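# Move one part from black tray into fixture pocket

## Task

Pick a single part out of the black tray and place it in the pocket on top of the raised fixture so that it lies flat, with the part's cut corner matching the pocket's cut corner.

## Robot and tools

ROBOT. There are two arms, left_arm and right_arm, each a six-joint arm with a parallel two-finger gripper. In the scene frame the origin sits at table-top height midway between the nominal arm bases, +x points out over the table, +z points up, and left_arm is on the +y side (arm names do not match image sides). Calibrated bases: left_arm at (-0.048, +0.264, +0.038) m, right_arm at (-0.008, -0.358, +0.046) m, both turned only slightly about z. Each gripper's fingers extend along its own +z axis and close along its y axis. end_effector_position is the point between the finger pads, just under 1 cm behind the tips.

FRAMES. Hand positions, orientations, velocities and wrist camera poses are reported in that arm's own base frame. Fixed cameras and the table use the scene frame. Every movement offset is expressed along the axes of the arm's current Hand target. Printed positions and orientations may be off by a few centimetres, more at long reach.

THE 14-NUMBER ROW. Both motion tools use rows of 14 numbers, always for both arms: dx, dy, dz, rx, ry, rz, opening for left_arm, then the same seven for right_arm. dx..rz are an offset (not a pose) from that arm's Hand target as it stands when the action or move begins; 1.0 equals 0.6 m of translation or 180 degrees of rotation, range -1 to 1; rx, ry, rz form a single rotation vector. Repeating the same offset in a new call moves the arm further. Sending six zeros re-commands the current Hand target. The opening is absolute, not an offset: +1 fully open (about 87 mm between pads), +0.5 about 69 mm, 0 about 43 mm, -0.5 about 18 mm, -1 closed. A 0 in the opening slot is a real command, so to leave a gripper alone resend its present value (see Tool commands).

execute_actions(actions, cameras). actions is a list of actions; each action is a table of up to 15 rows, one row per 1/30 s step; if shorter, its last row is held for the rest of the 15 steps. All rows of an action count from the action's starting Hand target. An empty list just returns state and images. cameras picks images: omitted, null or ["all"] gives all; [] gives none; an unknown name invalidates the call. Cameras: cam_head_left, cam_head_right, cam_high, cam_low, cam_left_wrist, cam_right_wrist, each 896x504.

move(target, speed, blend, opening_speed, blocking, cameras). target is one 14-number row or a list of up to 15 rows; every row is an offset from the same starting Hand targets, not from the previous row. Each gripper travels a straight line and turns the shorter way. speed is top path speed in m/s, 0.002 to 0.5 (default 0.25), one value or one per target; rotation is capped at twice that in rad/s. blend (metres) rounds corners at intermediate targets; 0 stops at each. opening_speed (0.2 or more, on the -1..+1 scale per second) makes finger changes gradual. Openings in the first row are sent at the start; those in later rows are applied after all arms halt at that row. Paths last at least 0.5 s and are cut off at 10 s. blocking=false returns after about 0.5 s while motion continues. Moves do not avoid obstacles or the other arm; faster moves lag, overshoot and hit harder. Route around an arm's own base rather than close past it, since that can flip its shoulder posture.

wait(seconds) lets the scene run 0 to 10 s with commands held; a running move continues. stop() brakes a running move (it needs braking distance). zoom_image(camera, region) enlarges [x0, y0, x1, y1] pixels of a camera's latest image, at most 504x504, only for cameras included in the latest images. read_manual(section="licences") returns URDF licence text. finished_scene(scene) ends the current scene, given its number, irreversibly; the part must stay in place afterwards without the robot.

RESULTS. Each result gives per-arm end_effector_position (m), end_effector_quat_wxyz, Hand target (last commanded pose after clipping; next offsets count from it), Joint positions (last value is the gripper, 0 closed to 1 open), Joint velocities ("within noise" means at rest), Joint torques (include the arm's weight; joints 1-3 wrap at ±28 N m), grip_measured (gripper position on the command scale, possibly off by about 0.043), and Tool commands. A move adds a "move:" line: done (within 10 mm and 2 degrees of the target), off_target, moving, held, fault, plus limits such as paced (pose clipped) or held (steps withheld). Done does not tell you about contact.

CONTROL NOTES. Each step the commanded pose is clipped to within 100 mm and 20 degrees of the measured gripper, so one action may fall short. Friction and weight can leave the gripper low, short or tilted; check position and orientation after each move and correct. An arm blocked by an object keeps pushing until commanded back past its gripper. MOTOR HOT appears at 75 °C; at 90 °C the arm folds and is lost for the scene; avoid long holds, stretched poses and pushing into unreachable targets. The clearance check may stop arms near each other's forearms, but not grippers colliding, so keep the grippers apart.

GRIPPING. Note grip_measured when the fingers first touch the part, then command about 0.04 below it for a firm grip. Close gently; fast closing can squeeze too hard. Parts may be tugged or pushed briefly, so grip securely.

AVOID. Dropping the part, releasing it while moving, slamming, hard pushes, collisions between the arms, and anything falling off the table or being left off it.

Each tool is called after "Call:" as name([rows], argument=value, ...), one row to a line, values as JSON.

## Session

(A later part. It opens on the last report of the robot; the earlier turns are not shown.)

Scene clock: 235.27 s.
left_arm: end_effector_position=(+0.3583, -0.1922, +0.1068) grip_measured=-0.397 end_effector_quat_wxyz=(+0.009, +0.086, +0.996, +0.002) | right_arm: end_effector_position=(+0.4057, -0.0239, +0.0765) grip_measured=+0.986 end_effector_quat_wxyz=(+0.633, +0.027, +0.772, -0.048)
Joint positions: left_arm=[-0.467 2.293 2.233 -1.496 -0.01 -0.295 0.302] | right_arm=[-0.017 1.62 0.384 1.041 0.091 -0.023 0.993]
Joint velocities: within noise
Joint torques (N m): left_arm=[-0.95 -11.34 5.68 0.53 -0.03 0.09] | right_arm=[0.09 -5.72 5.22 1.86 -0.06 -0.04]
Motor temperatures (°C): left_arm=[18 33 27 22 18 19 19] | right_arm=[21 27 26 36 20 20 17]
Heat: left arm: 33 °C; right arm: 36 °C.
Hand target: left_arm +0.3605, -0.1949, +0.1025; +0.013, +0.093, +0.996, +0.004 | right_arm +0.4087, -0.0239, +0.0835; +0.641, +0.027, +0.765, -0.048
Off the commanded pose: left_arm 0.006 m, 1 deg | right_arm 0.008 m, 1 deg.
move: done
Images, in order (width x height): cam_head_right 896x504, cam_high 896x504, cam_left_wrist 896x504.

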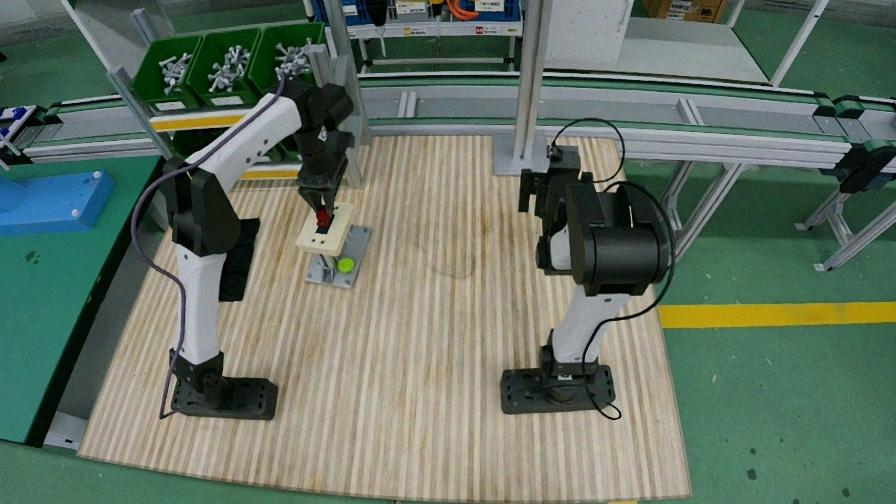

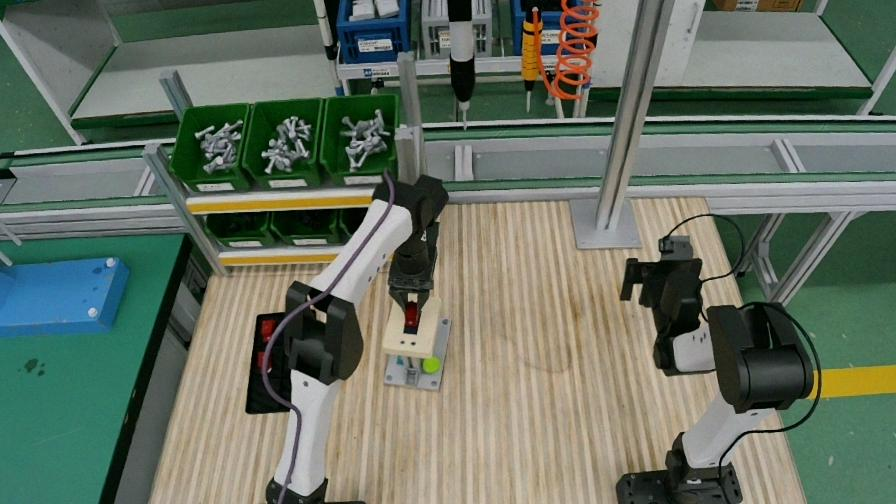

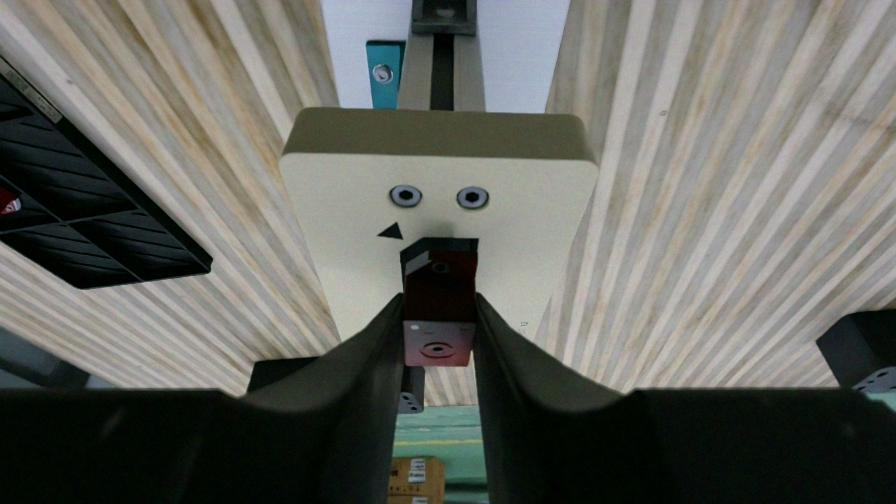

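Call:
move(target=[0.012,0,0,0,0,0,-0.47,0,0,0,0,0,0,1], speed=0.06, cameras=["cam_left_wrist","cam_head_right","cam_high","cam_head_left"])

Call:
zoom_image(camera="cam_left_wrist", region=[360, 200, 520, 400])

Call:
zoom_image(camera="cam_head_right", region=[290, 180, 370, 260])

Call:
zoom_image(camera="cam_high", region=[370, 280, 460, 370])

Scene clock: 272.70 s.
left_arm: end_effector_position=(+0.3495, -0.1903, +0.0929) grip_measured=-0.397 end_effector_quat_wxyz=(-0.012, +0.089, +0.996, +0.010) | right_arm: end_effector_position=(+0.4057, -0.0239, +0.0765) grip_measured=+0.986 end_effector_quat_wxyz=(+0.633, +0.027, +0.772, -0.048)
Joint positions: left_arm=[-0.473 2.293 2.17 -1.478 -0.01 -0.295 0.302] | right_arm=[-0.017 1.62 0.384 1.041 0.091 -0.023 0.993]
Joint velocities: within noise
Joint torques (N m): left_arm=[-0.88 -15.28 5.19 0.53 -0.02 0.05] | right_arm=[0.09 -5.72 5.22 1.86 -0.06 -0.04]
Motor temperatures (°C): left_arm=[18 34 26 21 18 19 19] | right_arm=[21 27 26 36 20 19 17]
Heat: left arm: 34 °C; right arm: 36 °C.
Hand target: left_arm +0.3535, -0.1935, +0.1024; +0.013, +0.093, +0.996, +0.004 | right_arm +0.4087, -0.0239, +0.0835; +0.641, +0.027, +0.765, -0.048
Off the commanded pose: left_arm 0.011 m, 3 deg | right_arm 0.008 m, 1 deg.
move: off_target (left_arm)
Images, in order (width x height): cam_head_left 896x504, cam_head_right 896x504, cam_high 896x504, cam_left_wrist 896x504.

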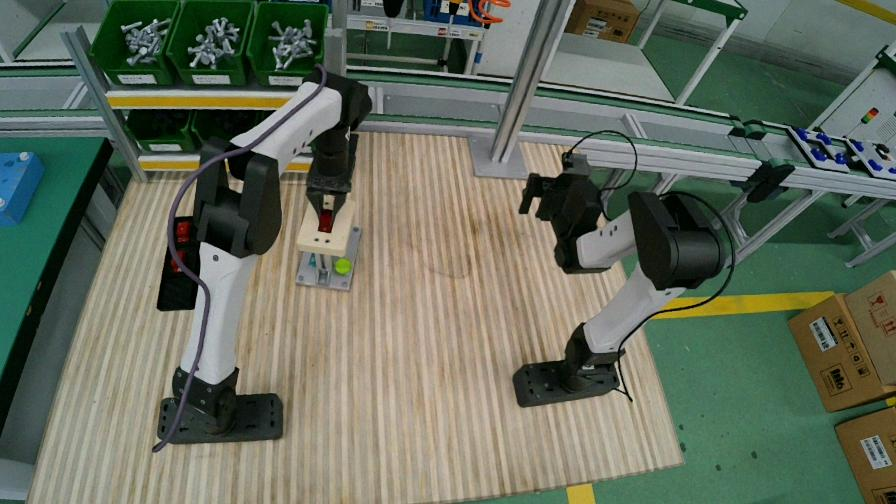

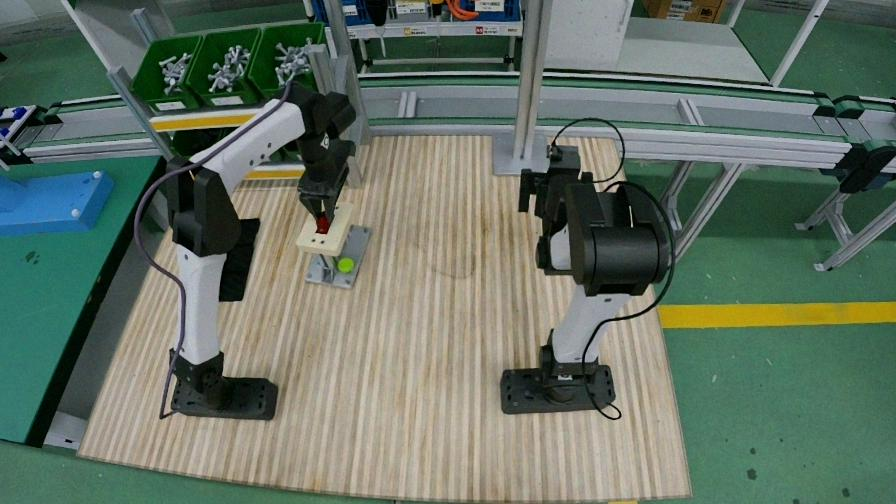

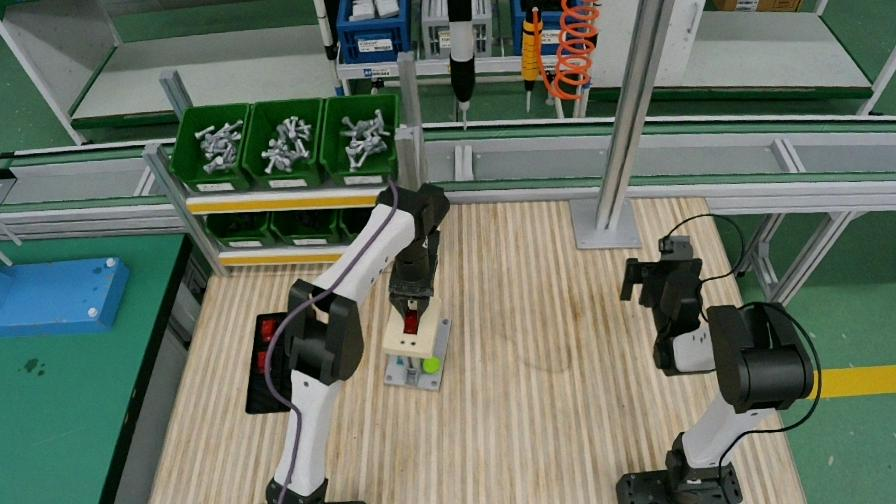

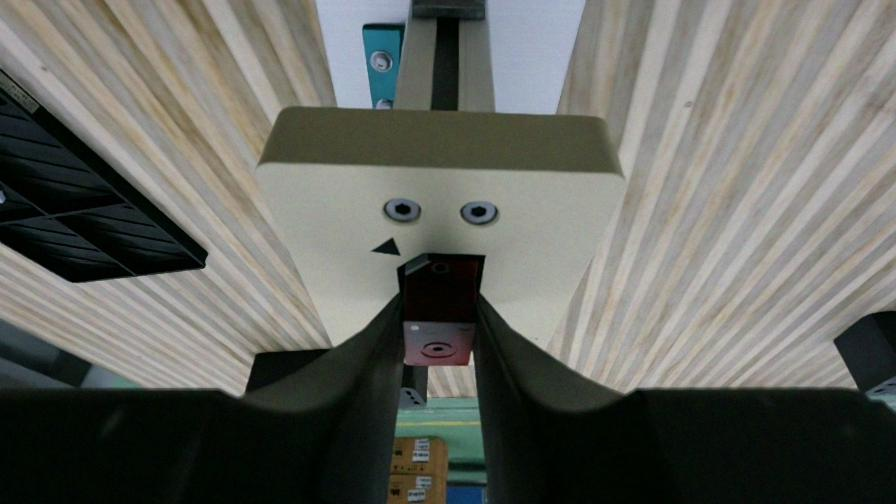

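Scaled by 2.520 from the camera's 896x504 image, which has a finer 1280x720 frame.

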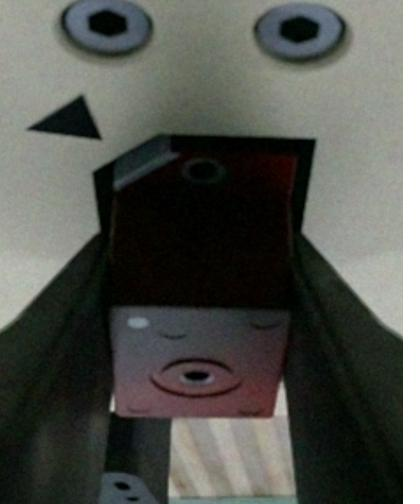

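Scaled by 6.300 from the camera's 896x504 image, which has a finer 1280x720 frame.

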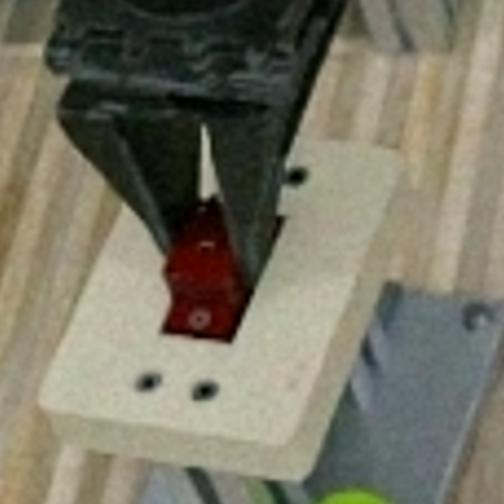

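Scaled by 5.600 from the camera's 896x504 image, which has a finer 1280x720 frame.

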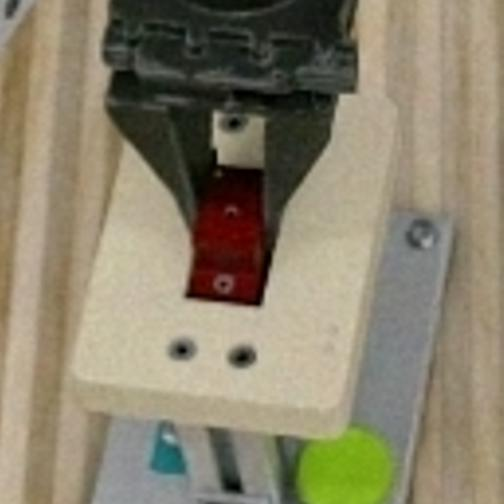

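Call:
move(target=[-0.004,0,0.025,0,0,0,-0.47,0,0,0,0,0,0,1], speed=0.05, cameras=["cam_left_wrist","cam_head_right","cam_high"])

Call:
zoom_image(camera="cam_left_wrist", region=[360, 200, 520, 400])

Call:
zoom_image(camera="cam_head_right", region=[290, 180, 370, 260])

Call:
zoom_image(camera="cam_high", region=[370, 280, 460, 370])

Scene clock: 280.17 s.
left_arm: end_effector_position=(+0.3494, -0.1903, +0.0920) grip_measured=-0.397 end_effector_quat_wxyz=(-0.006, +0.089, +0.996, +0.008) | right_arm: end_effector_position=(+0.4057, -0.0239, +0.0765) grip_measured=+0.986 end_effector_quat_wxyz=(+0.633, +0.027, +0.772, -0.048)
Joint positions: left_arm=[-0.473 2.275 2.139 -1.452 -0.01 -0.295 0.302] | right_arm=[-0.017 1.62 0.384 1.041 0.091 -0.023 0.993]
Joint velocities: within noise
Joint torques (N m): left_arm=[-0.64 -12.81 3.58 0.85 -0.03 0.07] | right_arm=[0.09 -5.72 5.22 1.86 -0.06 -0.04]
Motor temperatures (°C): left_arm=[18 36 26 21 18 19 19] | right_arm=[21 27 26 37 20 19 17]
Heat: left arm: 36 °C; right arm: 37 °C.
Hand target: left_arm +0.3563, -0.1939, +0.0875; +0.013, +0.093, +0.996, +0.004 | right_arm +0.4087, -0.0239, +0.0835; +0.641, +0.027, +0.765, -0.048
Off the commanded pose: left_arm 0.009 m, 2 deg | right_arm 0.008 m, 1 deg.
move: done
Images, in order (width x height): cam_head_right 896x504, cam_high 896x504, cam_left_wrist 896x504.

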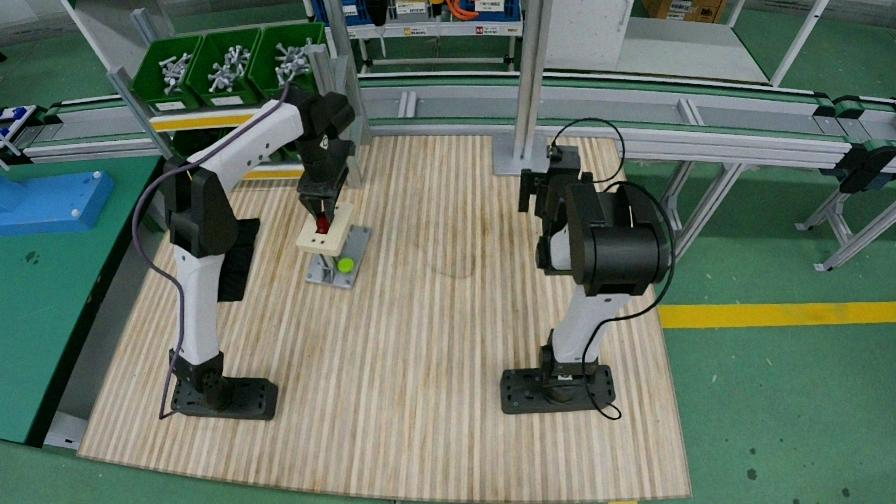

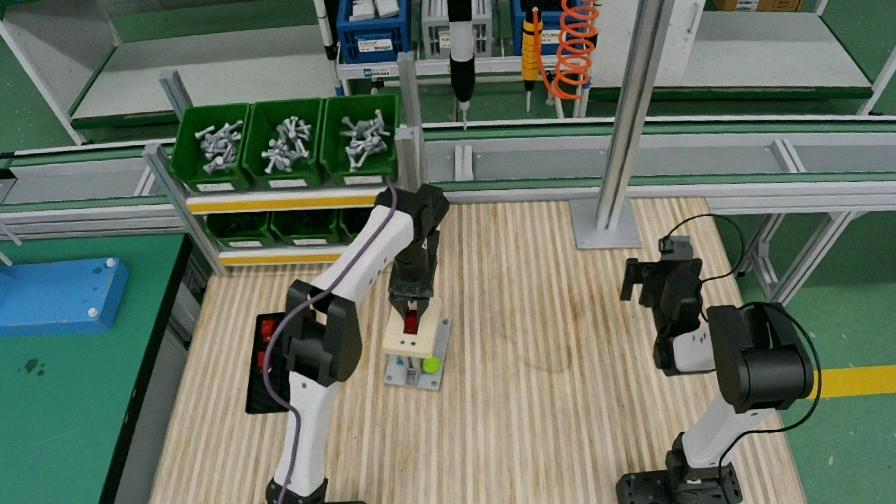

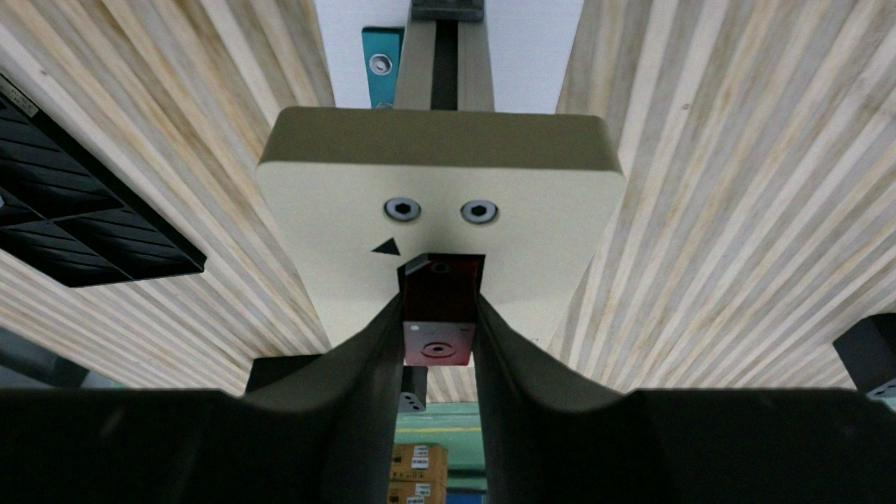

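Scaled by 2.520 from the camera's 896x504 image, which has a finer 1280x720 frame.

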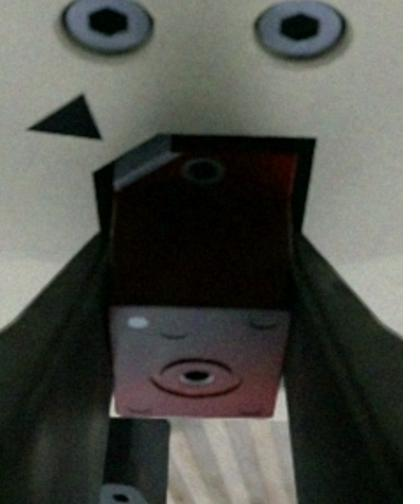

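Scaled by 6.300 from the camera's 896x504 image, which has a finer 1280x720 frame.

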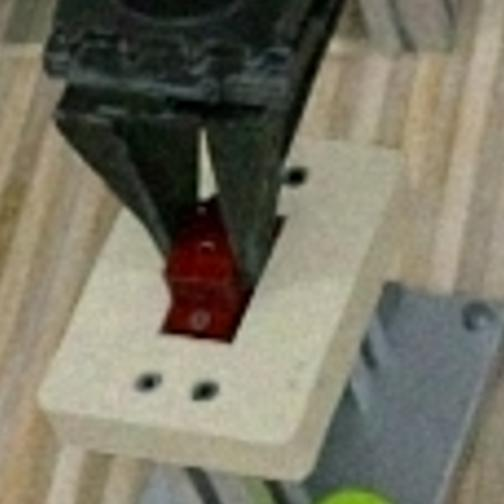

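Scaled by 5.600 from the camera's 896x504 image, which has a finer 1280x720 frame.

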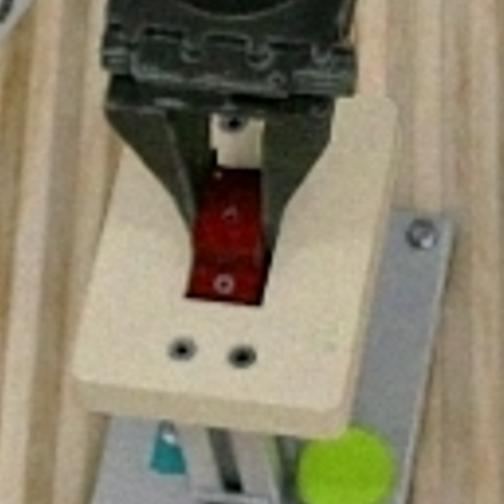

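Call:
move(target=[0.004,0,-0.006,0,0,0,-0.15,0,0,0,0,0,0,1], speed=0.05, opening_speed=0.4, cameras=["cam_left_wrist","cam_head_right","cam_high"])

Call:
zoom_image(camera="cam_left_wrist", region=[360, 200, 520, 400])

Call:
zoom_image(camera="cam_high", region=[370, 280, 460, 370])

Scene clock: 285.80 s.
left_arm: end_effector_position=(+0.3483, -0.1891, +0.0924) grip_measured=-0.150 end_effector_quat_wxyz=(-0.006, +0.089, +0.996, +0.010) | right_arm: end_effector_position=(+0.4057, -0.0239, +0.0765) grip_measured=+0.986 end_effector_quat_wxyz=(+0.633, +0.027, +0.772, -0.048)
Joint positions: left_arm=[-0.473 2.269 2.131 -1.451 -0.013 -0.294 0.425] | right_arm=[-0.017 1.62 0.384 1.041 0.091 -0.023 0.993]
Joint velocities: within noise
Joint torques (N m): left_arm=[-0.8 -13.3 3.85 0.77 0 0.04] | right_arm=[0.09 -5.72 5.22 1.86 -0.06 -0.04]
Motor temperatures (°C): left_arm=[18 37 25 22 18 19 19] | right_arm=[21 27 26 37 20 19 17]
Heat: left arm: 37 °C; right arm: 37 °C.
Hand target: left_arm +0.3538, -0.1934, +0.0910; +0.013, +0.093, +0.996, +0.004 | right_arm +0.4087, -0.0239, +0.0835; +0.641, +0.027, +0.765, -0.048
Off the commanded pose: left_arm 0.007 m, 2 deg | right_arm 0.008 m, 1 deg.
move: done
Images, in order (width x height): cam_head_right 896x504, cam_high 896x504, cam_left_wrist 896x504.

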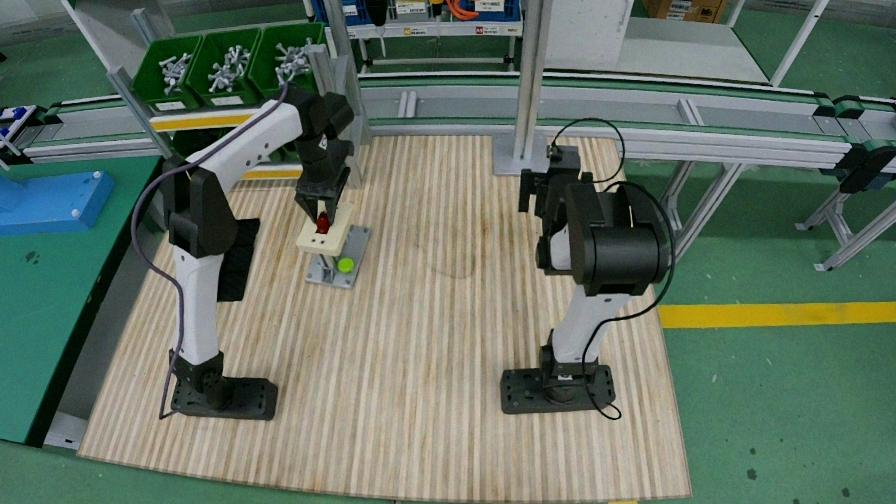

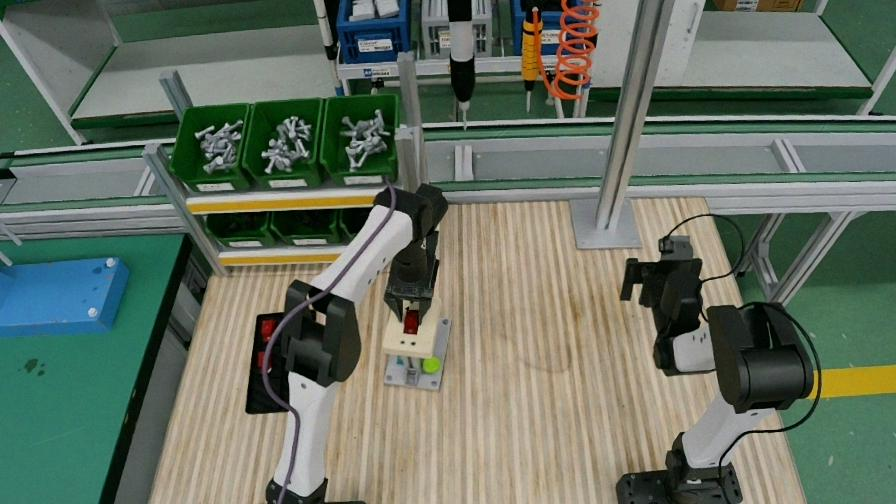

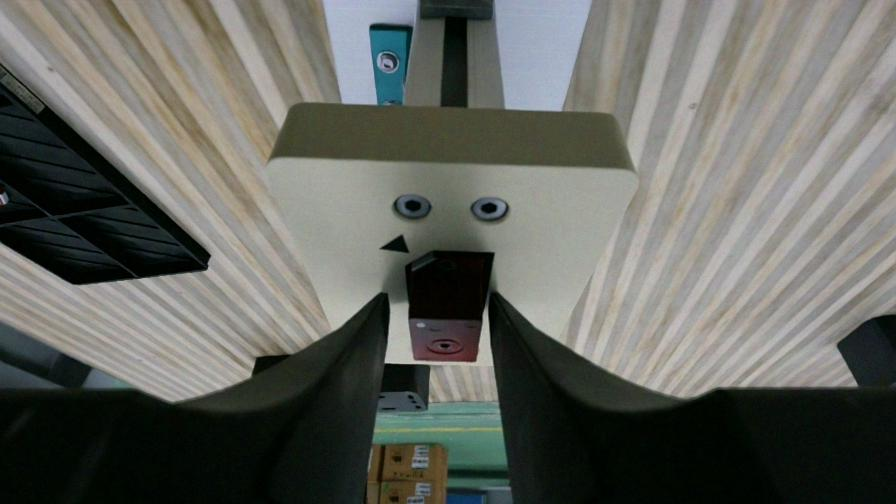

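Scaled by 2.520 from the camera's 896x504 image, which has a finer 1280x720 frame.

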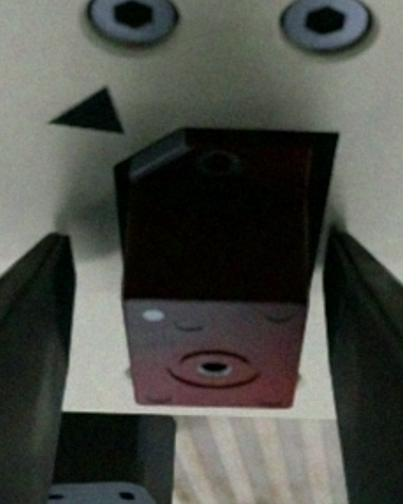

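Scaled by 5.600 from the camera's 896x504 image, which has a finer 1280x720 frame.

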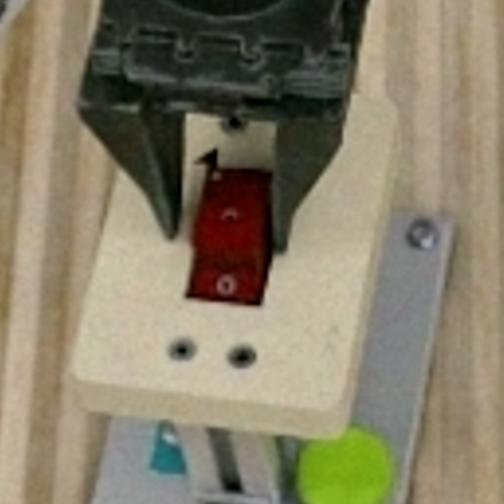

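Call:
move(target=[0,0,-0.12,0,0,0,0,0,0,0,0,0,0,1], speed=0.15, opening_speed=1, cameras=["cam_left_wrist","cam_head_right","cam_high"])

Call:
zoom_image(camera="cam_left_wrist", region=[380, 70, 580, 240])

Call:
zoom_image(camera="cam_head_right", region=[290, 180, 370, 260])

Scene clock: 290.90 s.
left_arm: end_effector_position=(+0.3542, -0.1920, +0.1372) grip_measured=+0.000 end_effector_quat_wxyz=(+0.033, +0.089, +0.995, -0.006) | right_arm: end_effector_position=(+0.4057, -0.0239, +0.0765) grip_measured=+0.986 end_effector_quat_wxyz=(+0.633, +0.027, +0.772, -0.048)
Joint positions: left_arm=[-0.473 2.237 2.269 -1.537 -0.013 -0.294 0.5] | right_arm=[-0.017 1.62 0.384 1.041 0.091 -0.023 0.993]
Joint velocities: within noise
Joint torques (N m): left_arm=[-0.92 -16.65 8.29 0.29 0.04 0.01] | right_arm=[0.08 -5.72 5.23 1.86 -0.05 -0.04]
Motor temperatures (°C): left_arm=[18 38 25 22 18 19 19] | right_arm=[21 27 26 37 20 19 17]
Heat: left arm: 38 °C; right arm: 37 °C.
Hand target: left_arm +0.3520, -0.1938, +0.1630; +0.013, +0.093, +0.996, +0.004 | right_arm +0.4087, -0.0239, +0.0835; +0.641, +0.027, +0.765, -0.048
Off the commanded pose: left_arm 0.026 m, 3 deg | right_arm 0.008 m, 1 deg.
joint sent to its limit (left arm) — joint 4 (wrist pitch), lower limit. The joint targets are off in orientation, not in position.
move: off_target (left_arm)
Images, in order (width x height): cam_head_right 896x504, cam_high 896x504, cam_left_wrist 896x504.

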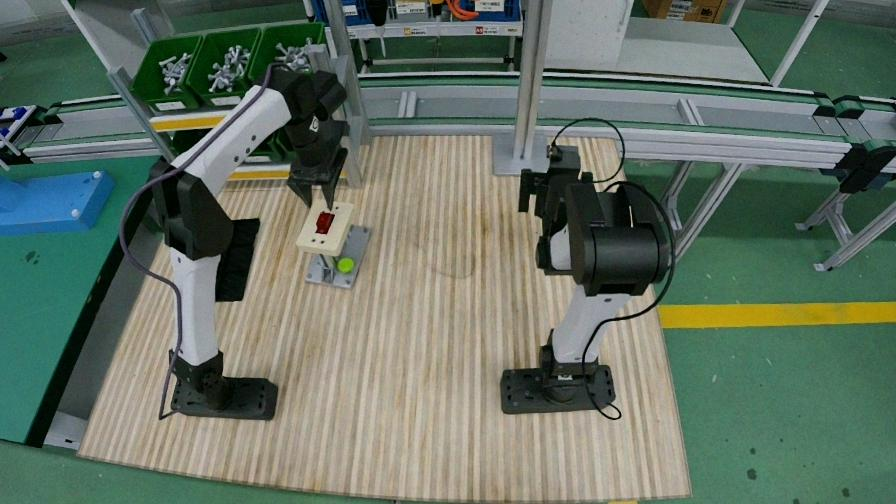

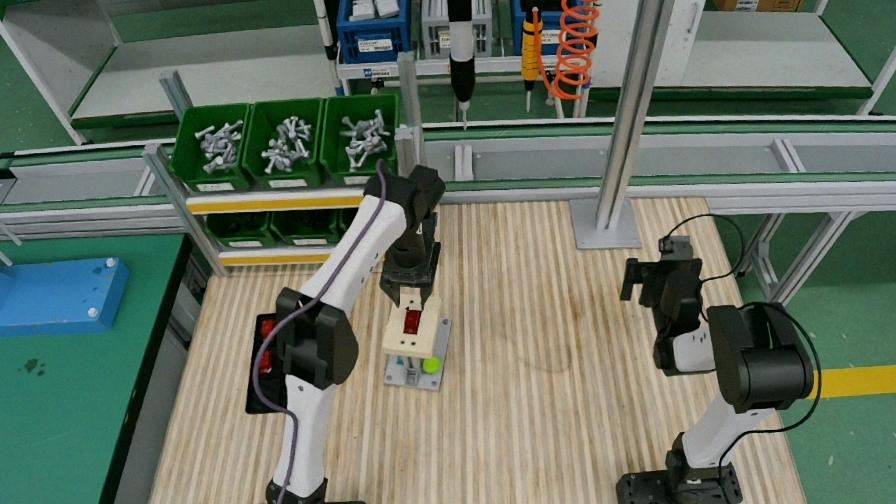

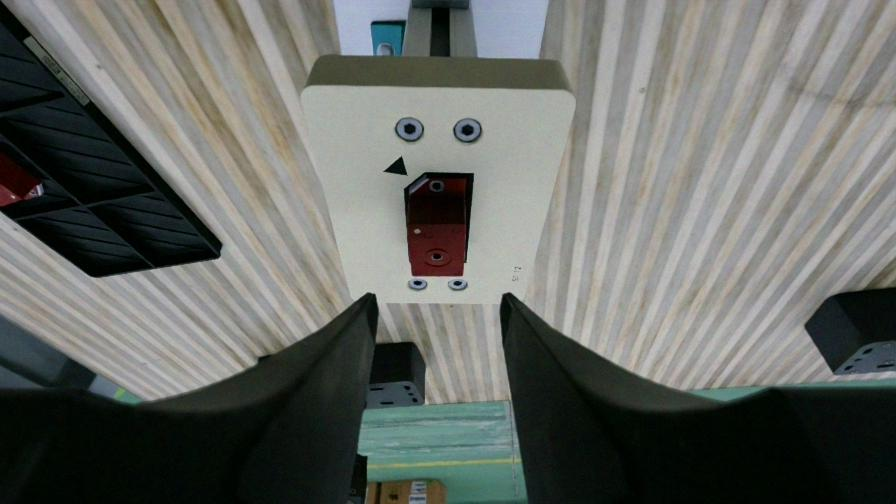

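Scaled by 2.520 from the camera's 896x504 image, which has a finer 1280x720 frame.

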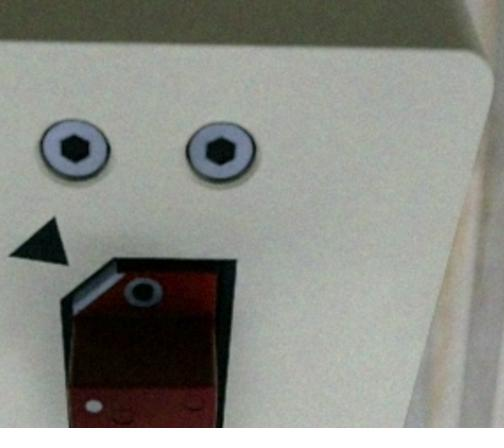

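Scaled by 6.300 from the camera's 896x504 image, which has a finer 1280x720 frame.

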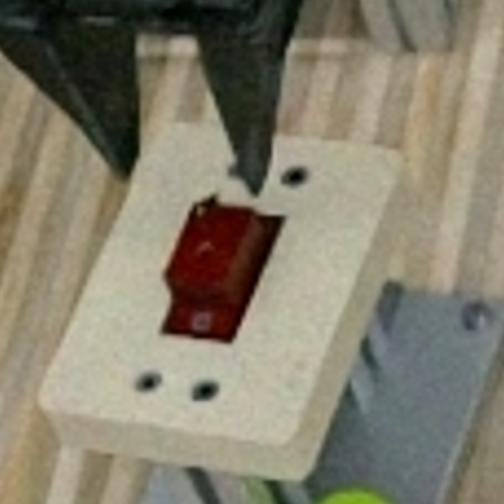

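Call:
finished_scene(scene=1)

The scene is finished: the task was done.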